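# Move the TB bottle from the fridge bin to the bench

## Task

Find which of the two bottles in the refrigerator's bin carries the letters TB. Lift that one out and set it upright on the bench, keep the other bottle upright inside the refrigerator, and close the refrigerator door. If neither bottle is marked TB, take nothing out: close the door and press the CALL key on the operator panel far enough that it latches down. A call made in error cannot be reversed.

## Robot and tools

Robot: two arms, left_arm and right_arm, each with a two-finger gripper, each riding its own carriage on one shared floor track. left_rail always holds the +y carriage and carries left_arm; right_rail carries right_arm. Names do not match image sides.

Scene frame (used in results): fixed to the table, z = 0 at the table top, +z up, +x the direction the arms face, +y to their left. The track runs along y at x = 0; the table edge is at x = 0.17 m. Each arm base sits at x = 0, y = its carriage position_m, z = 0.04 m. Gripper axes: fingers point along its own +z, open and close along its own y. end_effector_position is the point between closed pads; fingertips stick out about 33 mm past it (about 9 mm when fully open).

execute_actions: argument actions, an ordered list. Each action may hold rows (1 to 15), steps (1 to 450, one control step = 1/30 s, default 15), until, and device keys left_rail / right_rail. Every row is one list of 18 numbers in [-1, 1] covering both arms: left dx, dy, dz, rx, ry, rz, gripper position, force_limit, speed, then the same nine for the right. The six pose numbers are an offset, not a pose: measured from that arm's Hand target at the start of the action, in the Hand target's own axes, 1.0 = 0.6 m or 180 degrees; rx, ry, rz form one rotation vector. All rows in an action count from the same start, but each new action starts afresh, so resending an offset moves further. Six zeros re-asks the current Hand target. After the last row the arm keeps heading to that row's target for the remaining steps. Ramp offsets gradually (about 0.01 per row is 0.18 m/s) rather than jumping. Optional cameras: list of names, ["all"], or [].

Gripper numbers: position +1 fully open (140 mm), pads touch near -0.8, -1 closes until blocked. force_limit -1 to +1 (weaker to stronger squeeze, roughly 14 N to 58 N at slow close); speed -1 to +1 (about 30 to 250 mm/s); faster closes grip harder. Both start at +1. To leave a gripper alone, resend its last three numbers; 0 is a real command. After closing, object_status 2 means something is held; 3 means target reached or pads met; 0 moving; 1 blocked while opening. Grip with the fingertip quarter of the pads; a grip near the palm folds the fingers and may hold narrow bottles poorly. Tips pushed into a surface fold too.

Rails: set position_m (left_rail -0.8 to 1.5 m, right_rail -1.5 to 0.8 m; absolute place on the track), speed_m_s 0.01 to 1, acceleration_factor 0.1 to 1, or {"stop": true}. Then wait with an action like {"steps": n, "until": {"left_rail": {"position_status": ["!=", "moving"]}}}. Keep the carriages at least 0.78 m apart. Let a carriage arrive before placing its gripper precisely. until conditions read only rail fields, plus {"all": {"status": "ended"}} or {"any": ...}; numbers need a comparison such as ">=".

move: target is one 18-number row or a list of up to 15, offsets from the Hand targets as above (list entries all count from the same start). speed in m/s, 0.002 to 3.6, default 0.25. blend in m rounds corners in a list. stop_force 3 to 120 N ends an arm's path on felt contact; zero (with stop_force) picks the reference; blocking=false returns early, then use wait or stop before other motion. The result adds a move: line (done, off_target, held, fault, moving) and limits (paced, held). Paths ignore obstacles and the other arm.

wait: seconds 0 to 10. stop: brakes a running move. zoom_image: camera plus region [x0, y0, x1, y1], at most 504 by 504, on the latest image; use it to read the bottle letters. zero_wrist_force: arm name. finished_scene: ends everything; scene 1 optional.

Cameras: cam_high, cam_bench_left, cam_bench_mid, cam_bench_right (504x504), cam_left_wrist, cam_right_wrist (896x504).

Results: per arm end_effector_position (m), end_effector_quat_wxyz, velocities, Hand target (base for next offsets), Joint positions (rail m, then six joints in rad), joint torques, Wrist force/torque in the gripper's own axes, Tool commands, gripper position_measured in counts (3 open, 230 pads touching), and rail position_m, position_status (moving, done, contact_stop, time_out, stopped, stopped_with_arm, stopped_for_other_arm, stopped_for_other_carriage), position_answer (taken / not_taken). "pose unreachable" drops that arm's target until recommanded.

Avoid: dropping or tipping bottles, anything leaving the table (track and metal strip count as off), fast impacts with the fridge or door, commanding past a firm contact (faults near 150 N or joint torque limits stop the arm for 10 s), arms touching each other, holding loads far from the grip centre, and motor overheating from long stretched holds. Orientation changes are clipped to 32 degrees per step; re-send poses an arm fell short of.

Each tool is called after "Call:" as name(argument=value, ...), one argument or row to a line, values as JSON.

## Session

Call:
execute_actions(
  actions=[],
)

Scene clock: 0.00 s.
left_arm: end_effector_position=(+0.3456, +1.3680, +0.5800) position_measured=3 object_status=3 end_effector_quat_wxyz=(+0.000, +0.000, +1.000, +0.000) | right_arm: end_effector_position=(+0.3456, -1.2547, +0.5800) position_measured=3 object_status=3 end_effector_quat_wxyz=(+0.000, +0.000, +1.000, +0.000)
Joint positions: left_arm=[1.341 -0.316 -1.725 0.971 -0.816 -1.571 -0.316] | right_arm=[-1.282 -0.316 -1.725 0.971 -0.816 -1.571 -0.316]
Joint velocities: within noise
Joint torques (N m): no reading
Wrist force (N): no reading
Wrist torque (N m): no reading
Wrist force, peak (N): no reading
Hand target: left_arm +0.3456, +1.3680, +0.5800; +0.000, +0.000, +1.000, +0.000 | right_arm +0.3456, -1.2547, +0.5800; +0.000, +0.000, +1.000, +0.000
Tool commands: left_gripper/position=+1.0 left_gripper/force_limit=+1.0 left_gripper/speed=+1.0 right_gripper/position=+1.0 right_gripper/force_limit=+1.0 right_gripper/speed=+1.0
left_rail: position_m=1.341 position_status=done
right_rail: position_m=-1.282 position_status=done

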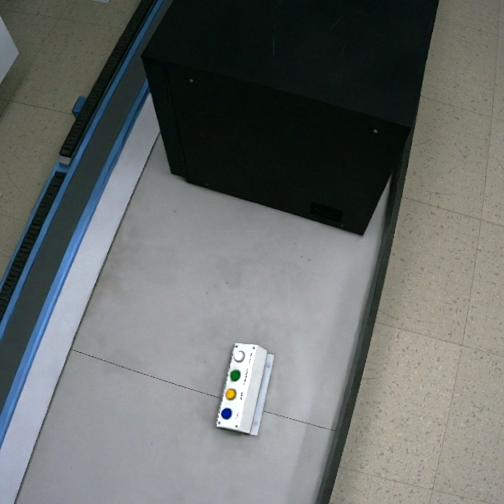

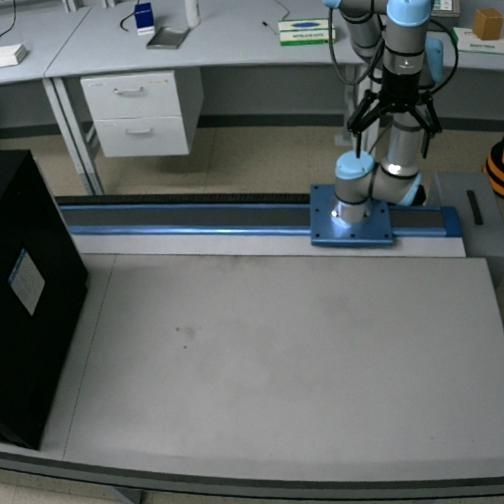

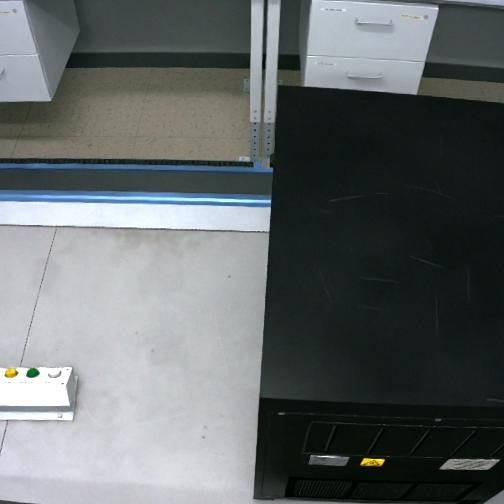

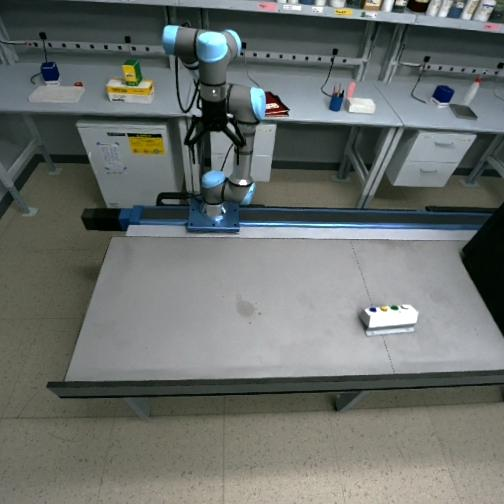

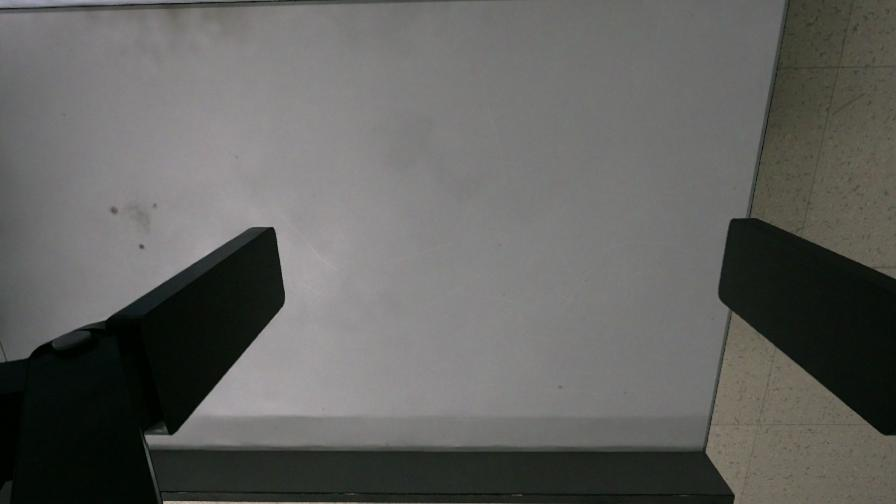

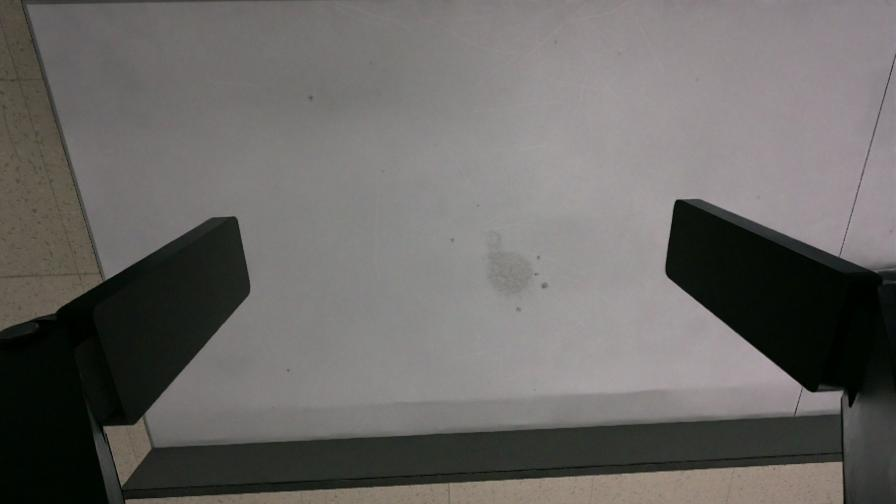

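Call:
zoom_image(
  camera="cam_high",
  region=[130, 0, 450, 250],
)

Call:
zoom_image(
  camera="cam_bench_left",
  region=[0, 130, 130, 480],
)

Call:
zoom_image(
  camera="cam_bench_right",
  region=[340, 180, 504, 360],
)

Call:
zoom_image(
  camera="cam_bench_mid",
  region=[240, 60, 504, 504],
)

Scaled by 1.575 from the camera's 504x504 image, which has a finer 720x720 frame.

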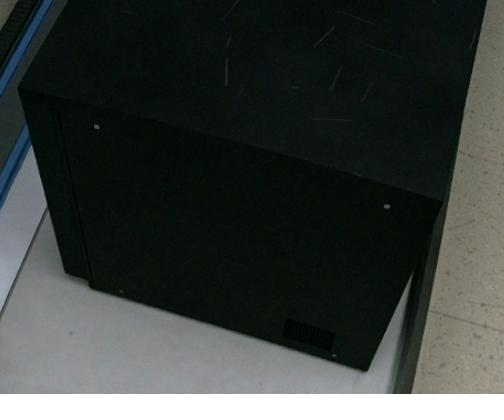

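Scaled by 1.440 from the camera's 504x504 image, which has a finer 720x720 frame.

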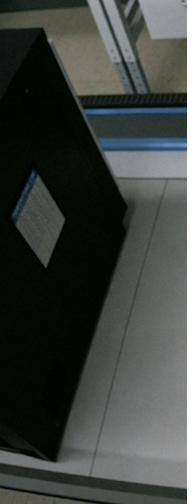

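Scaled by 2.800 from the camera's 504x504 image, which has a finer 720x720 frame.

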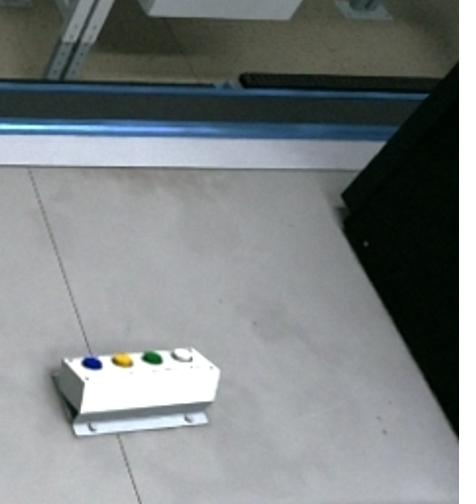

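Scaled by 1.135 from the camera's 504x504 image, which has a finer 720x720 frame.

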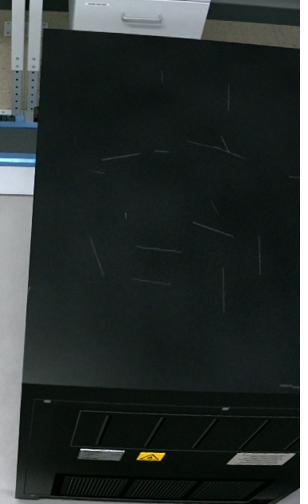

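Call:
move(
  target=[
    [0.492,-0.947,-0.033,0.385,0.385,-0.385,1,1,1,0,0,0,0,0,0,1,1,1],
    [0.992,-0.863,-0.033,0.53,0.265,-0.53,1,1,1,0,0,0,0,0,0,1,1,1],
  ],
  speed=0.4,
  blend=[0.05,0],
  cameras=["cam_left_wrist","cam_bench_left","cam_bench_mid"],
)

Scene clock: 25.47 s.
left_arm: end_effector_position=(-0.2496, +0.8502, +0.5998) position_measured=3 object_status=3 end_effector_quat_wxyz=(+0.316, +0.632, -0.316, +0.632) | right_arm: end_effector_position=(+0.3456, -1.2547, +0.5800) position_measured=3 object_status=3 end_effector_quat_wxyz=(+0.000, +0.000, +1.000, +0.000)
Joint positions: left_arm=[1.341 -2.906 -1.321 1.616 -3.437 0.408 -3.141] | right_arm=[-1.282 -0.316 -1.725 0.971 -0.816 -1.571 -0.316]
Joint torques (N m): left_arm=[13.84 -22.98 -32.99 -0.64 2.43 2.9] | right_arm=[-2 -12.17 -19.8 -3.18 0.1 -0.28]
Wrist force (N): left_arm=[0.1 -1.2 3.9] | right_arm=[0.0 0.1 0.1]
Wrist torque (N m): left_arm=[-0.05 0.16 -0.21] | right_arm=[0.03 0.00 -0.01]
Wrist force, peak (N): left_arm=[-0.5 -2.8 4.6] | right_arm=[0.2 0.2 0.4]
Hand target: left_arm -0.2496, +0.8502, +0.5998; +0.316, +0.632, -0.316, +0.632 | right_arm +0.3456, -1.2547, +0.5800; +0.000, +0.000, +1.000, +0.000
Off the commanded pose: left_arm 0.000 m, 0 deg | right_arm 0.000 m, 0 deg.
left_rail: position_m=1.341 position_status=done
right_rail: position_m=-1.282 position_status=done
move: done; limits=paced
Images, in order (width x height): cam_bench_left 504x504, cam_bench_mid 504x504, cam_left_wrist 896x504.

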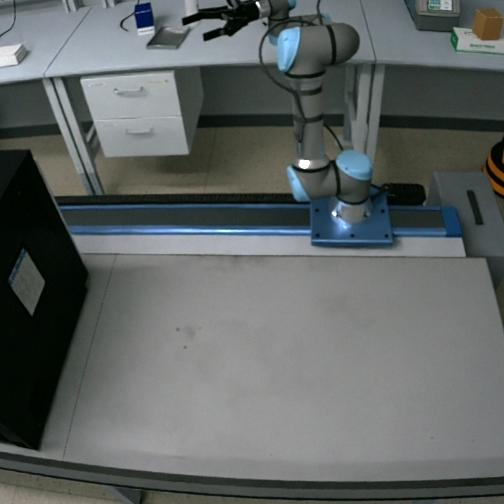

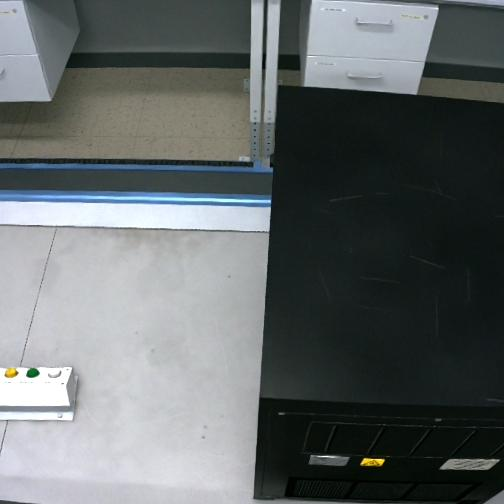

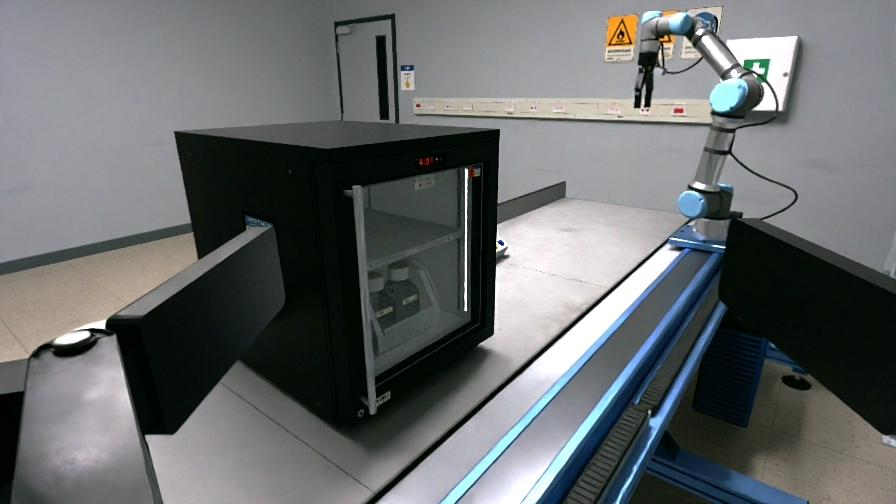

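Call:
zoom_image(
  camera="cam_left_wrist",
  region=[320, 120, 520, 430],
)

Call:
zoom_image(
  camera="cam_left_wrist",
  region=[350, 230, 470, 350],
)

Scaled by 1.626 from the camera's 896x504 image, which has a finer 1280x720 frame.

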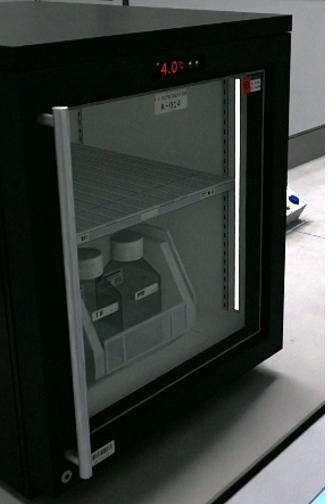

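Scaled by 4.200 from the camera's 896x504 image, which has a finer 1280x720 frame.

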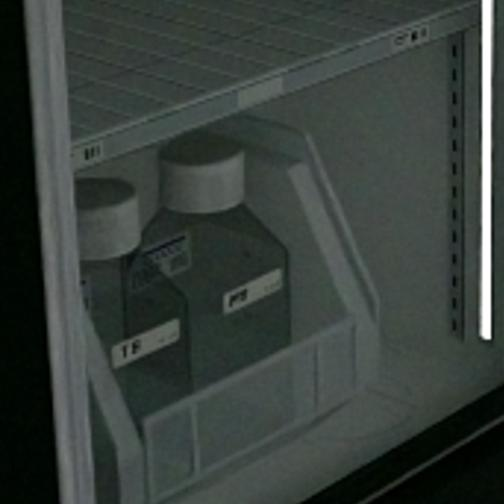

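Call:
execute_actions(
  actions=[
    {"left_rail":{"position_m":1.041},"steps":150,"until":{"left_rail":{"position_status":["!=","moving"]}}},
  ],
  cameras=["cam_left_wrist"],
)

Call:
zoom_image(
  camera="cam_left_wrist",
  region=[60, 0, 560, 504],
)

Scene clock: 31.30 s.
left_arm: end_effector_position=(-0.2496, +0.5504, +0.5998) position_measured=3 object_status=3 end_effector_quat_wxyz=(+0.316, +0.632, -0.316, +0.632) | right_arm: end_effector_position=(+0.3456, -1.2547, +0.5800) position_measured=3 object_status=3 end_effector_quat_wxyz=(+0.000, +0.000, +1.000, +0.000)
Joint positions: left_arm=[1.041 -2.906 -1.32 1.616 -3.437 0.408 -3.141] | right_arm=[-1.282 -0.316 -1.725 0.971 -0.816 -1.571 -0.316]
Joint torques (N m): left_arm=[-3.81 -33.99 -29.95 -0.38 -0.38 2.74] | right_arm=[-1.77 -11.95 -19.89 -3.25 0.1 -0.09]
Wrist force (N): left_arm=[0.0 -1.4 3.7] | right_arm=[0.1 -0.1 0.2]
Wrist torque (N m): left_arm=[-0.09 0.17 -0.21] | right_arm=[-0.03 -0.03 -0.01]
Wrist force, peak (N): left_arm=[0.5 -0.2 5.4] | right_arm=[0.1 0.4 0.3]
Hand target: left_arm -0.2496, +0.5505, +0.5998; +0.316, +0.632, -0.316, +0.632 | right_arm +0.3456, -1.2547, +0.5800; +0.000, +0.000, +1.000, +0.000
Tool commands: left_gripper/position=+1.0 left_gripper/force_limit=+1.0 left_gripper/speed=+1.0 right_gripper/position=+1.0 right_gripper/force_limit=+1.0 right_gripper/speed=+1.0
Off the commanded pose: left_arm 0.000 m, 0 deg | right_arm 0.000 m, 0 deg.
left_rail: position_m=1.041 position_status=done
right_rail: position_m=-1.282 position_status=done
Images, in order (width x height): cam_left_wrist 896x504.

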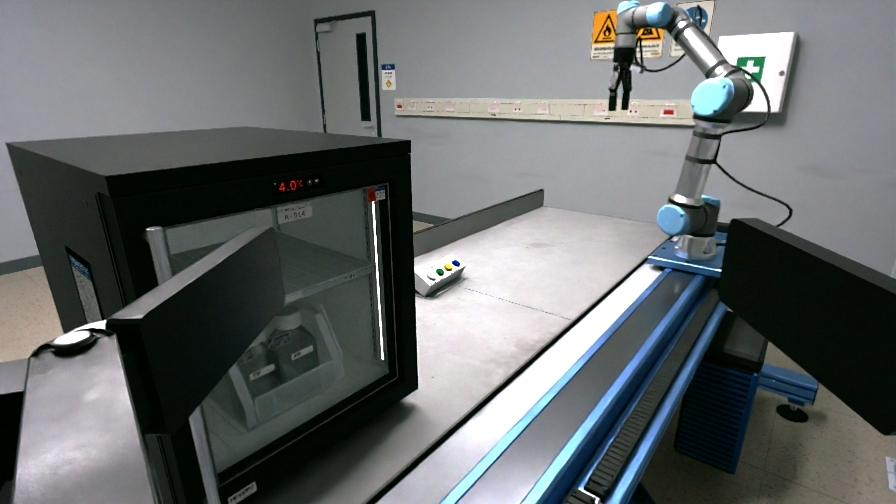

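Scaled by 1.000.

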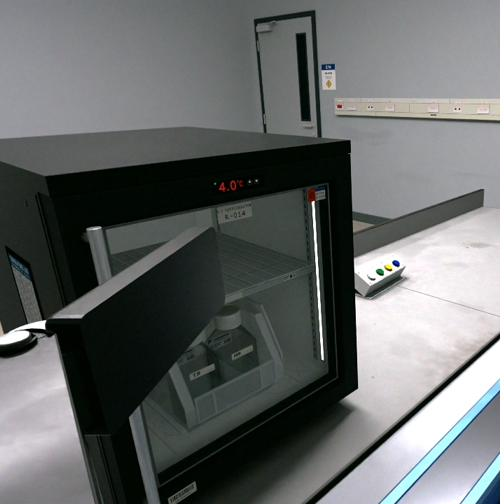

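Call:
move(
  target=[-0.25,0.1,0.133,0.295,0,0,1,1,1,0,0,0,0,0,0,1,1,1],
  cameras=["cam_left_wrist","cam_bench_left"],
)

Call:
zoom_image(
  camera="cam_left_wrist",
  region=[480, 180, 780, 400],
)

Scene clock: 44.20 s.
left_arm: end_effector_position=(-0.2494, +0.4510, +0.4497) position_measured=3 object_status=3 end_effector_quat_wxyz=(+0.001, +0.706, -0.001, +0.708) | right_arm: end_effector_position=(+0.3456, -1.2547, +0.5800) position_measured=3 object_status=3 end_effector_quat_wxyz=(+0.000, +0.000, +1.000, +0.000)
Joint positions: left_arm=[1.041 -2.496 -0.25 0.144 -3.033 0.922 -3.143] | right_arm=[-1.282 -0.316 -1.725 0.971 -0.816 -1.571 -0.316]
Joint torques (N m): left_arm=[16.2 -56.15 -31.86 4.11 2.42 2.45] | right_arm=[-3.56 -12.4 -19.37 -3.52 -0.02 -0.23]
Wrist force (N): left_arm=[-0.2 -1.0 3.5] | right_arm=[0.1 0.2 0.1]
Wrist torque (N m): left_arm=[-0.04 0.21 -0.20] | right_arm=[0.04 -0.02 -0.01]
Wrist force, peak (N): left_arm=[0.0 -1.5 4.2] | right_arm=[0.1 0.4 0.4]
Hand target: left_arm -0.2497, +0.4506, +0.4498; +0.000, +0.707, +0.000, +0.707 | right_arm +0.3456, -1.2547, +0.5800; +0.000, +0.000, +1.000, +0.000
Off the commanded pose: left_arm 0.001 m, 0 deg | right_arm 0.000 m, 0 deg.
left_rail: position_m=1.041 position_status=done
right_rail: position_m=-1.282 position_status=done
move: done
Images, in order (width x height): cam_bench_left 504x504, cam_left_wrist 896x504.

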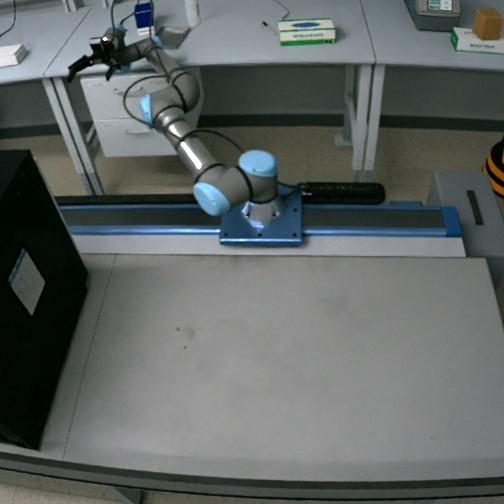

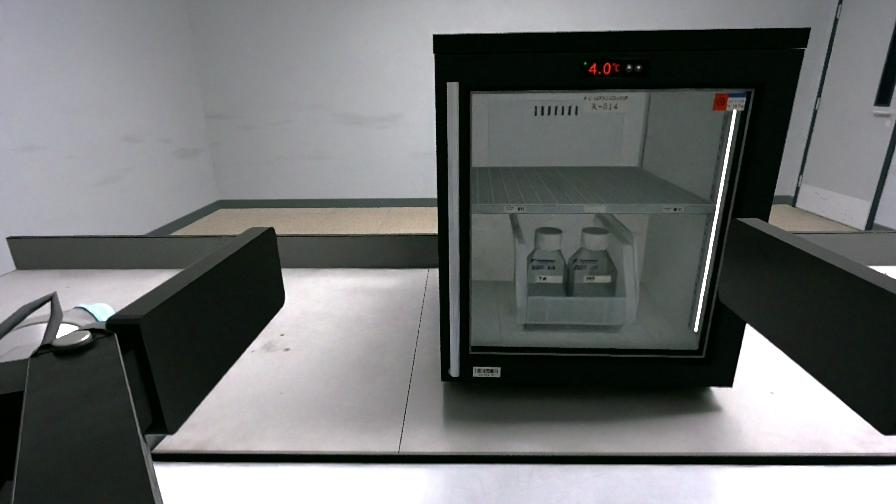

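Scaled by 1.680 from the camera's 896x504 image, which has a finer 1280x720 frame.

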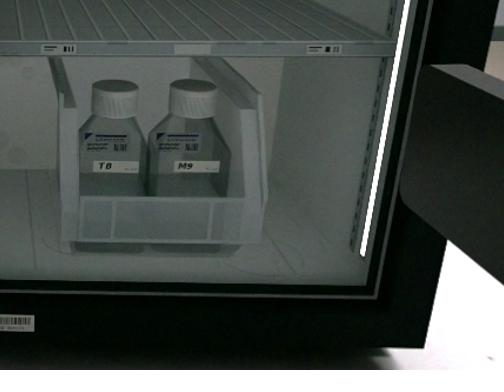

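Call:
move(
  target=[-0.216,0,0.55,0,0,0,0.4,-1,0,0,0,0,0,0,0,1,1,1],
  cameras=["cam_left_wrist","cam_bench_left"],
)

Scene clock: 58.47 s.
left_arm: end_effector_position=(+0.0802, +0.4505, +0.3203) position_measured=78 object_status=3 end_effector_quat_wxyz=(+0.000, +0.707, +0.000, +0.707) | right_arm: end_effector_position=(+0.3456, -1.2547, +0.5800) position_measured=3 object_status=3 end_effector_quat_wxyz=(+0.000, +0.000, +1.000, +0.000)
Joint positions: left_arm=[1.041 -2.156 -0.705 1.421 -3.857 0.584 -3.142] | right_arm=[-1.282 -0.316 -1.725 0.971 -0.816 -1.571 -0.316]
Joint torques (N m): left_arm=[13.91 -42.82 -2.02 -0.17 -1.93 -2.87] | right_arm=[-2.91 -12.88 -20.05 -3.57 -0.12 -0.23]
Wrist force (N): left_arm=[-0.2 -1.5 3.7] | right_arm=[0.2 -0.1 0.0]
Wrist torque (N m): left_arm=[-0.13 0.17 -0.08] | right_arm=[-0.03 -0.03 0.00]
Wrist force, peak (N): left_arm=[-0.4 -1.3 5.7] | right_arm=[0.1 0.0 0.4]
Hand target: left_arm +0.0803, +0.4504, +0.3202; +0.000, +0.707, +0.000, +0.707 | right_arm +0.3456, -1.2547, +0.5800; +0.000, +0.000, +1.000, +0.000
Off the commanded pose: left_arm 0.000 m, 0 deg | right_arm 0.000 m, 0 deg.
left_rail: position_m=1.041 position_status=done
right_rail: position_m=-1.282 position_status=done
move: done
Images, in order (width x height): cam_bench_left 504x504, cam_left_wrist 896x504.

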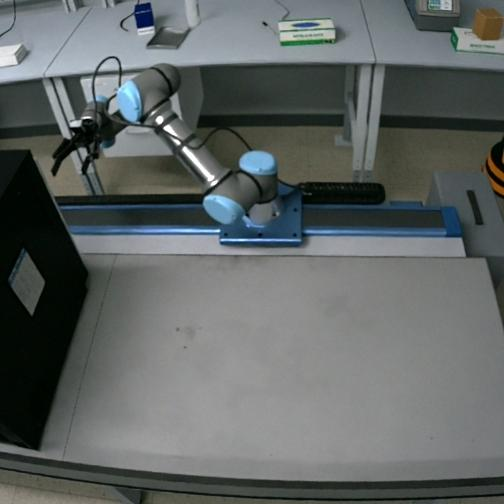

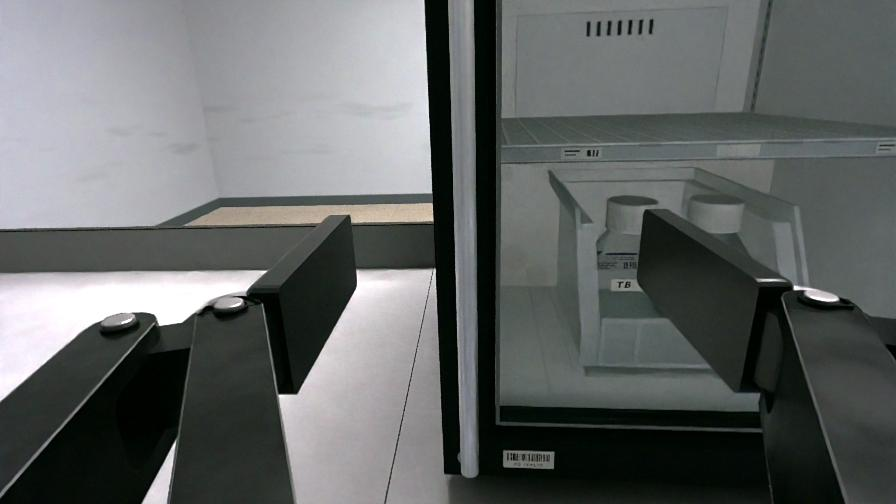

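Call:
move(
  target=[0,-0.0065,0.15,0,0,0,0.4,-1,0,0,0,0,0,0,0,1,1,1],
  cameras=["cam_left_wrist","cam_bench_left"],
)

Call:
zoom_image(
  camera="cam_bench_left",
  region=[0, 100, 130, 230],
)

Scene clock: 65.70 s.
left_arm: end_effector_position=(+0.1701, +0.4543, +0.3203) position_measured=78 object_status=3 end_effector_quat_wxyz=(+0.000, +0.707, +0.000, +0.707) | right_arm: end_effector_position=(+0.3456, -1.2547, +0.5800) position_measured=3 object_status=3 end_effector_quat_wxyz=(+0.000, +0.000, +1.000, +0.000)
Joint positions: left_arm=[1.041 -2.03 -0.759 1.535 -3.917 0.458 -3.141] | right_arm=[-1.282 -0.316 -1.725 0.971 -0.816 -1.571 -0.316]
Joint torques (N m): left_arm=[14.61 -57.14 -2.25 -0.35 -2.59 -1.26] | right_arm=[-4.24 -12.46 -20.61 -3.8 -0.16 -0.18]
Wrist force (N): left_arm=[-0.2 -1.3 4.0] | right_arm=[0.0 0.0 0.1]
Wrist torque (N m): left_arm=[-0.09 0.18 -0.09] | right_arm=[-0.01 0.00 0.00]
Wrist force, peak (N): left_arm=[-0.1 -1.7 6.0] | right_arm=[0.2 0.2 0.4]
Hand target: left_arm +0.1703, +0.4542, +0.3203; +0.000, +0.707, +0.000, +0.707 | right_arm +0.3456, -1.2547, +0.5800; +0.000, +0.000, +1.000, +0.000
Off the commanded pose: left_arm 0.000 m, 0 deg | right_arm 0.000 m, 0 deg.
left_rail: position_m=1.041 position_status=done
right_rail: position_m=-1.282 position_status=done
move: done
Images, in order (width x height): cam_bench_left 504x504, cam_left_wrist 896x504.

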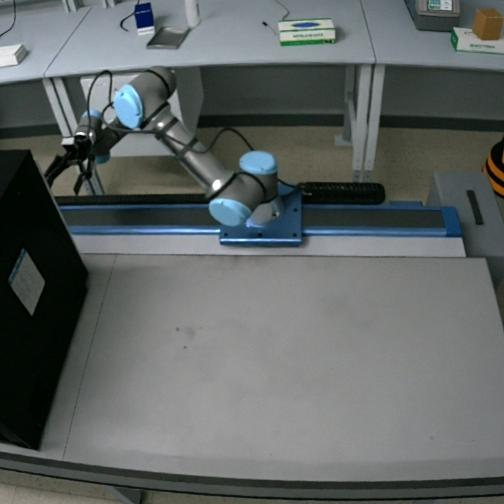

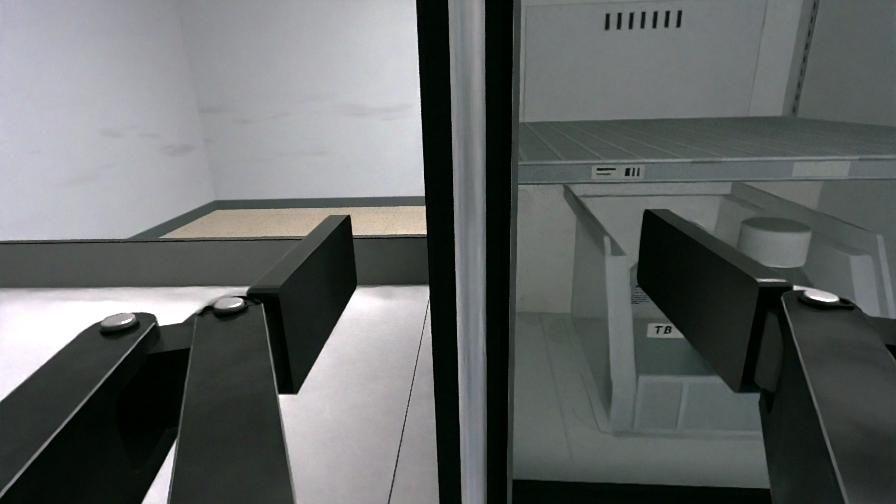

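Scaled by 3.877 from the camera's 504x504 image, which has a finer 720x720 frame.

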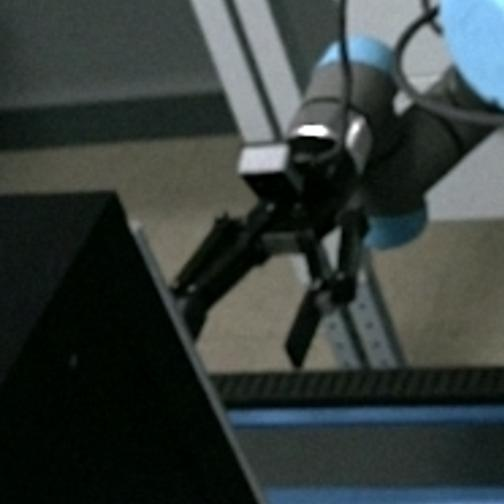

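Call:
move(
  target=[0,0,0.075,0,0,0,0.0,-1,0,0,0,0,0,0,0,1,1,1],
  speed=0.1,
  cameras=["cam_left_wrist","cam_bench_left"],
)

Call:
zoom_image(
  camera="cam_bench_left",
  region=[20, 130, 110, 220],
)

Scene clock: 70.80 s.
left_arm: end_effector_position=(+0.2151, +0.4542, +0.3203) position_measured=129 object_status=3 end_effector_quat_wxyz=(+0.000, +0.707, +0.000, +0.707) | right_arm: end_effector_position=(+0.3456, -1.2547, +0.5800) position_measured=3 object_status=3 end_effector_quat_wxyz=(+0.000, +0.000, +1.000, +0.000)
Joint positions: left_arm=[1.041 -1.959 -0.775 1.567 -3.933 0.388 -3.142] | right_arm=[-1.282 -0.316 -1.725 0.971 -0.816 -1.571 -0.316]
Joint torques (N m): left_arm=[14.21 -56.01 0.04 -0.52 -2.11 -2.72] | right_arm=[-5.07 -13.84 -19.42 -3.9 -0.32 -0.19]
Wrist force (N): left_arm=[0.0 -1.3 3.9] | right_arm=[0.2 0.2 0.1]
Wrist torque (N m): left_arm=[-0.08 0.12 -0.08] | right_arm=[0.04 -0.04 -0.01]
Wrist force, peak (N): left_arm=[0.2 -1.7 5.0] | right_arm=[0.0 -0.1 0.4]
Hand target: left_arm +0.2153, +0.4542, +0.3203; +0.000, +0.707, +0.000, +0.707 | right_arm +0.3456, -1.2547, +0.5800; +0.000, +0.000, +1.000, +0.000
Off the commanded pose: left_arm 0.000 m, 0 deg | right_arm 0.000 m, 0 deg.
left_rail: position_m=1.041 position_status=done
right_rail: position_m=-1.282 position_status=done
move: done
Images, in order (width x height): cam_bench_left 504x504, cam_left_wrist 896x504.

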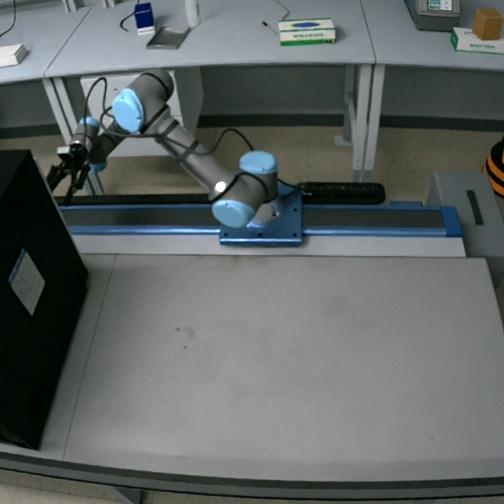

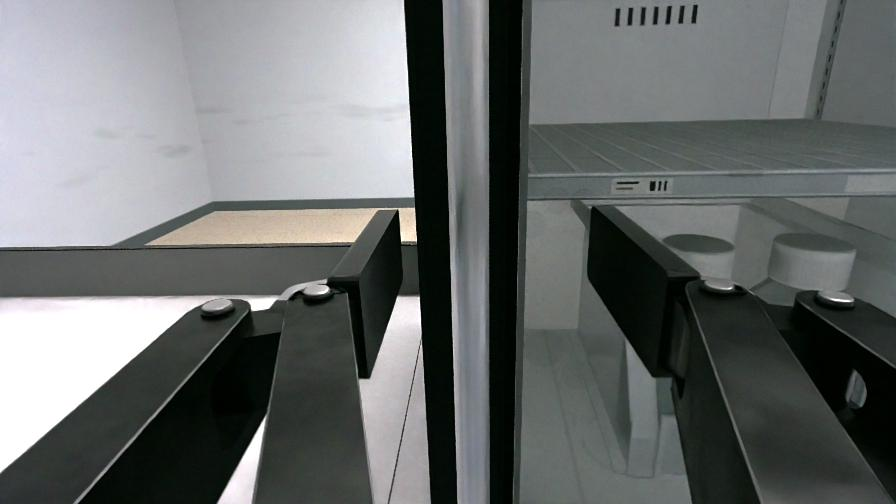

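Scaled by 5.600 from the camera's 504x504 image, which has a finer 720x720 frame.

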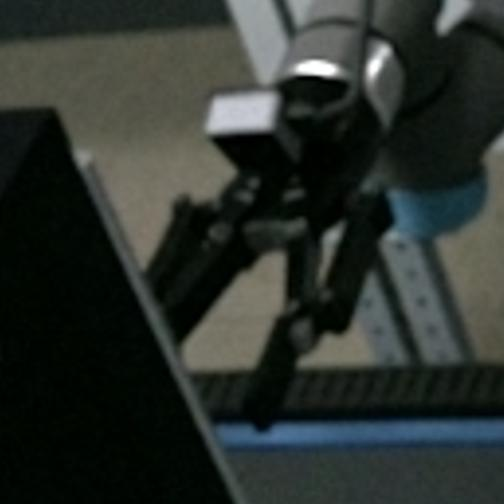

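Call:
zoom_image(
  camera="cam_left_wrist",
  region=[400, 200, 540, 300],
)

Call:
move(
  target=[0,0,0.042,0,0,0,0.0,-1,0,0,0,0,0,0,0,1,1,1],
  speed=0.06,
  stop_force=6,
  cameras=["cam_left_wrist","cam_bench_left"],
)

Call:
zoom_image(
  camera="cam_left_wrist",
  region=[400, 200, 540, 300],
)

Call:
zoom_image(
  camera="cam_bench_left",
  region=[20, 130, 110, 220],
)

Scaled by 3.600 from the camera's 896x504 image, which has a finer 1280x720 frame.

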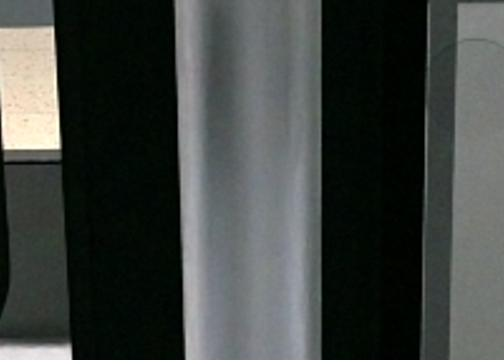

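Scene clock: 75.93 s.
left_arm: end_effector_position=(+0.2405, +0.4542, +0.3203) position_measured=129 object_status=3 end_effector_quat_wxyz=(+0.000, +0.707, +0.000, +0.707) | right_arm: end_effector_position=(+0.3456, -1.2547, +0.5800) position_measured=3 object_status=3 end_effector_quat_wxyz=(+0.000, +0.000, +1.000, +0.000)
Joint positions: left_arm=[1.041 -1.918 -0.781 1.58 -3.94 0.347 -3.142] | right_arm=[-1.282 -0.316 -1.725 0.971 -0.816 -1.571 -0.316]
Joint torques (N m): left_arm=[15.03 -57.08 0.34 -0.68 -1.98 -2.83] | right_arm=[-4.74 -13.21 -20.3 -3.98 -0.12 -0.16]
Wrist force (N): left_arm=[-0.1 -1.5 3.8] | right_arm=[0.0 0.0 0.0]
Wrist torque (N m): left_arm=[-0.11 0.15 -0.08] | right_arm=[0.00 -0.01 0.00]
Wrist force, peak (N): left_arm=[0.0 -1.6 4.3] | right_arm=[0.1 -0.1 0.5]
Hand target: left_arm +0.2405, +0.4542, +0.3203; +0.000, +0.707, +0.000, +0.707 | right_arm +0.3456, -1.2547, +0.5800; +0.000, +0.000, +1.000, +0.000
Off the commanded pose: left_arm 0.000 m, 0 deg | right_arm 0.000 m, 0 deg.
left_rail: position_m=1.041 position_status=done
right_rail: position_m=-1.282 position_status=done
move: done
Images, in order (width x height): cam_bench_left 504x504, cam_left_wrist 896x504.

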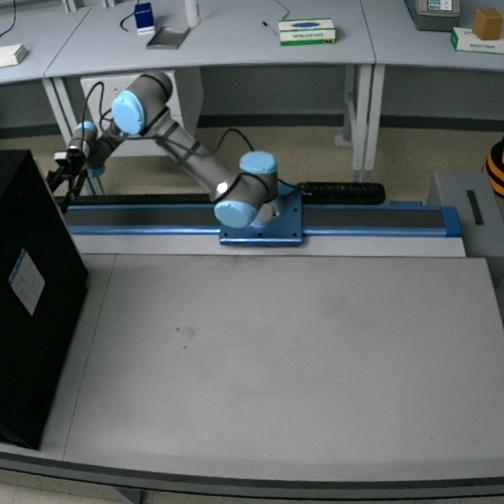

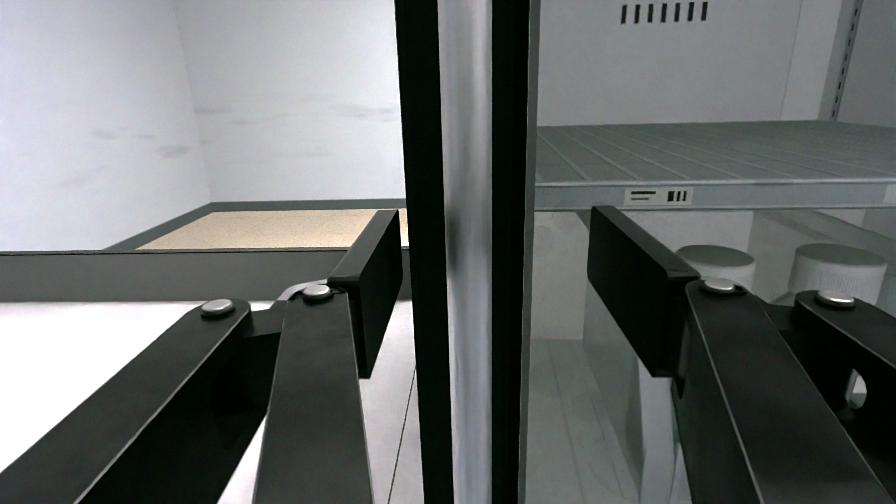

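Scaled by 3.600 from the camera's 896x504 image, which has a finer 1280x720 frame.

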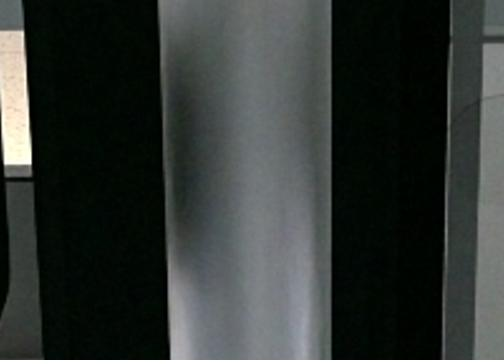

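Scaled by 5.600 from the camera's 504x504 image, which has a finer 720x720 frame.

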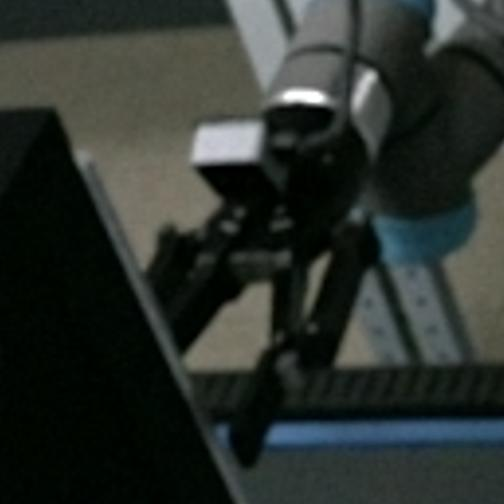

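Call:
move(
  target=[0,-0.0165,-0.025,0,0,0,0.0,-1,-1,0,0,0,0,0,0,1,1,1],
  speed=0.1,
)

Call:
execute_actions(
  actions=[
    {"rows":[[0,0,0,0,0,0,-1,0,-1,0,0,0,0,0,0,1,1,1]],"steps":120},
  ],
  cameras=["cam_left_wrist"],
)

Scene clock: 80.87 s.
left_arm: end_effector_position=(+0.2257, +0.4640, +0.3203) position_measured=129 object_status=3 end_effector_quat_wxyz=(+0.000, +0.707, +0.000, +0.707) | right_arm: end_effector_position=(+0.3456, -1.2547, +0.5800) position_measured=3 object_status=3 end_effector_quat_wxyz=(+0.000, +0.000, +1.000, +0.000)
Joint positions: left_arm=[1.041 -1.949 -0.794 1.607 -3.954 0.377 -3.142] | right_arm=[-1.282 -0.316 -1.725 0.971 -0.816 -1.571 -0.316]
Joint torques (N m): left_arm=[-11.12 -56.7 -1.31 -0.67 2.21 -0.58] | right_arm=[-4.75 -13.39 -19.55 -4 -0.38 -0.22]
Wrist force (N): left_arm=[0.0 -1.6 4.3] | right_arm=[0.0 0.2 0.2]
Wrist torque (N m): left_arm=[-0.13 0.12 -0.09] | right_arm=[0.04 0.01 -0.01]
Wrist force, peak (N): left_arm=[-0.1 -1.5 4.5] | right_arm=[0.2 0.1 0.4]
Hand target: left_arm +0.2255, +0.4641, +0.3203; +0.000, +0.707, +0.000, +0.707 | right_arm +0.3456, -1.2547, +0.5800; +0.000, +0.000, +1.000, +0.000
Off the commanded pose: left_arm 0.000 m, 0 deg | right_arm 0.000 m, 0 deg.
left_rail: position_m=1.041 position_status=done
right_rail: position_m=-1.282 position_status=done
move: done

Scene clock: 85.07 s.
left_arm: end_effector_position=(+0.2255, +0.4641, +0.3203) position_measured=210 object_status=2 end_effector_quat_wxyz=(+0.000, +0.707, +0.000, +0.707) | right_arm: end_effector_position=(+0.3456, -1.2547, +0.5800) position_measured=3 object_status=3 end_effector_quat_wxyz=(+0.000, +0.000, +1.000, +0.000)
Joint positions: left_arm=[1.041 -1.949 -0.794 1.607 -3.955 0.377 -3.142] | right_arm=[-1.282 -0.316 -1.725 0.971 -0.816 -1.571 -0.316]
Joint torques (N m): left_arm=[-7.44 -52.75 -2.8 1.4 -1.76 2.48] | right_arm=[-4.56 -12.91 -19.88 -3.94 -0.23 -0.22]
Wrist force (N): left_arm=[0.9 -2.7 2.4] | right_arm=[0.0 0.0 0.2]
Wrist torque (N m): left_arm=[-0.17 0.12 -0.13] | right_arm=[-0.01 -0.01 0.00]
Wrist force, peak (N): left_arm=[0.5 -2.5 3.7] | right_arm=[0.1 -0.1 0.4]
Hand target: left_arm +0.2255, +0.4641, +0.3203; +0.000, +0.707, +0.000, +0.707 | right_arm +0.3456, -1.2547, +0.5800; +0.000, +0.000, +1.000, +0.000
Off the commanded pose: left_arm 0.000 m, 0 deg | right_arm 0.000 m, 0 deg.
left_rail: position_m=1.041 position_status=done
right_rail: position_m=-1.282 position_status=done
Images, in order (width x height): cam_left_wrist 896x504.

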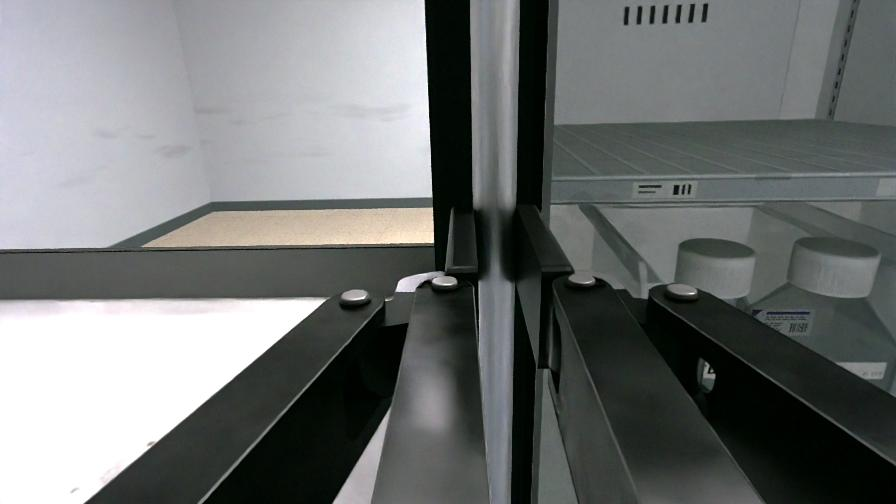

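Call:
move(
  target=[
    [0,0.0107,-0.057,0.0222,0,0,-1,0,-1,0,0,0,0,0,0,1,1,1],
    [0,0.034,-0.142,0.0556,0,0,-1,0,-1,0,0,0,0,0,0,1,1,1],
  ],
  speed=0.05,
  blend=[0.01,0],
  cameras=["cam_left_wrist"],
)

Scene clock: 92.40 s.
left_arm: end_effector_position=(+0.1403, +0.4438, +0.3202) position_measured=210 object_status=2 end_effector_quat_wxyz=(-0.061, +0.704, +0.061, +0.705) | right_arm: end_effector_position=(+0.3456, -1.2547, +0.5800) position_measured=3 object_status=3 end_effector_quat_wxyz=(+0.000, +0.000, +1.000, +0.000)
Joint positions: left_arm=[1.041 -2.02 -0.632 1.268 -3.777 0.623 -3.142] | right_arm=[-1.282 -0.316 -1.725 0.971 -0.816 -1.571 -0.316]
Joint torques (N m): left_arm=[-11.17 -39.57 -28.38 0.89 1.66 2.48] | right_arm=[-5.66 -13.11 -19.07 -4.09 -0.33 -0.31]
Wrist force (N): left_arm=[11.2 -1.6 4.7] | right_arm=[-0.2 0.1 0.1]
Wrist torque (N m): left_arm=[0.20 0.25 -0.27] | right_arm=[0.01 0.04 -0.01]
Wrist force, peak (N): left_arm=[6.9 -2.2 17.2] | right_arm=[0.0 0.0 0.4]
Hand target: left_arm +0.1403, +0.4438, +0.3202; -0.061, +0.704, +0.061, +0.705 | right_arm +0.3456, -1.2547, +0.5800; +0.000, +0.000, +1.000, +0.000
Off the commanded pose: left_arm 0.000 m, 0 deg | right_arm 0.000 m, 0 deg.
left_rail: position_m=1.041 position_status=done
right_rail: position_m=-1.282 position_status=done
move: done
Images, in order (width x height): cam_left_wrist 896x504.

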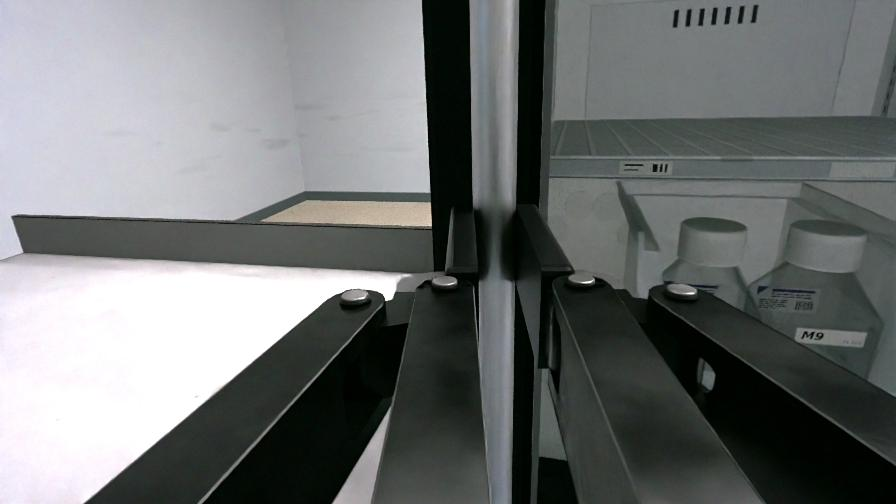

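Call:
move(
  target=[
    [0,0.0342,-0.1412,0.0556,0,0,-1,0,-1,0,0,0,0,0,0,1,1,1],
    [0,0.0925,-0.2742,0.111,0,0,-1,0,-1,0,0,0,0,0,0,1,1,1],
    [0,0.1728,-0.395,0.1667,0,0,-1,0,-1,0,0,0,0,0,0,1,1,1],
  ],
  speed=0.08,
  blend=[0.02,0.02,0],
  cameras=["cam_left_wrist","cam_bench_mid","cam_bench_left"],
)

Scene clock: 103.93 s.
left_arm: end_effector_position=(-0.0747, +0.3019, +0.3203) position_measured=210 object_status=2 end_effector_quat_wxyz=(-0.101, +0.585, +0.022, +0.805) | right_arm: end_effector_position=(+0.3456, -1.2547, +0.5800) position_measured=3 object_status=3 end_effector_quat_wxyz=(+0.000, +0.000, +1.000, +0.000)
Joint positions: left_arm=[1.041 -2.16 0.069 0.035 -2.793 0.805 -3.379] | right_arm=[-1.282 -0.316 -1.725 0.971 -0.816 -1.571 -0.316]
Joint torques (N m): left_arm=[24.54 -85.53 -40.36 15.7 1.73 -1.74] | right_arm=[-6.23 -14.03 -19.77 -4.46 -0.37 -0.18]
Wrist force (N): left_arm=[-44.0 -14.1 -22.5] | right_arm=[0.2 -0.1 0.4]
Wrist torque (N m): left_arm=[0.53 -0.43 -1.24] | right_arm=[-0.02 -0.05 0.00]
Wrist force, peak (N): left_arm=[-44.5 -14.3 -22.0] | right_arm=[-0.2 0.0 0.4]
Hand target: left_arm -0.0752, +0.3007, +0.3202; -0.229, +0.660, +0.222, +0.680 | right_arm +0.3456, -1.2547, +0.5800; +0.000, +0.000, +1.000, +0.000
Off the commanded pose: left_arm 0.001 m, 35 deg; orientation clipped | right_arm 0.000 m, 0 deg.
left_rail: position_m=1.041 position_status=done
right_rail: position_m=-1.282 position_status=done
elbow stopped short (left arm): the move would have taken joint 4 (elbow) straighter than the controller allows.
move: off_target (left_arm); limits=paced
Images, in order (width x height): cam_bench_left 504x504, cam_bench_mid 504x504, cam_left_wrist 896x504.

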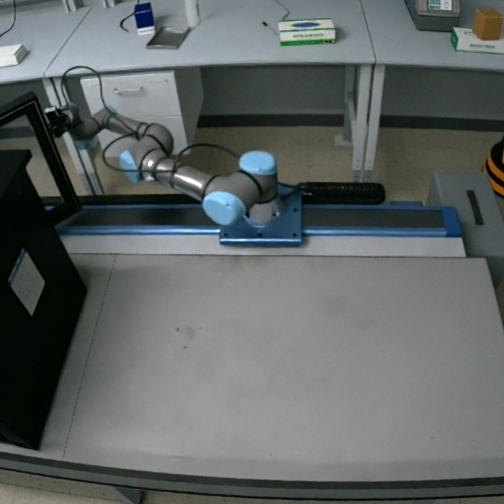

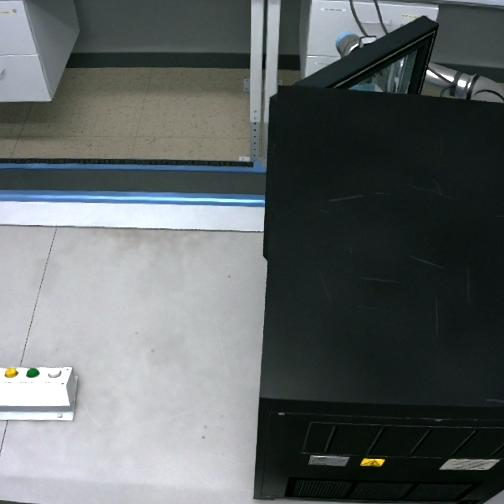

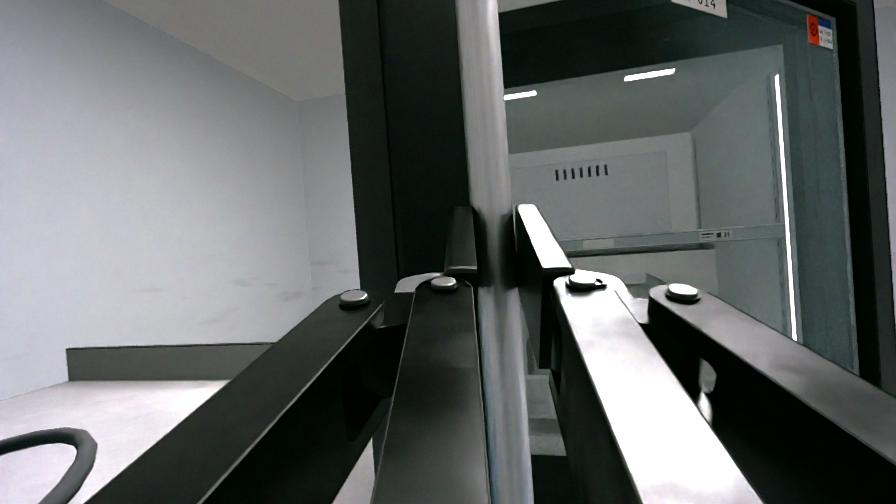

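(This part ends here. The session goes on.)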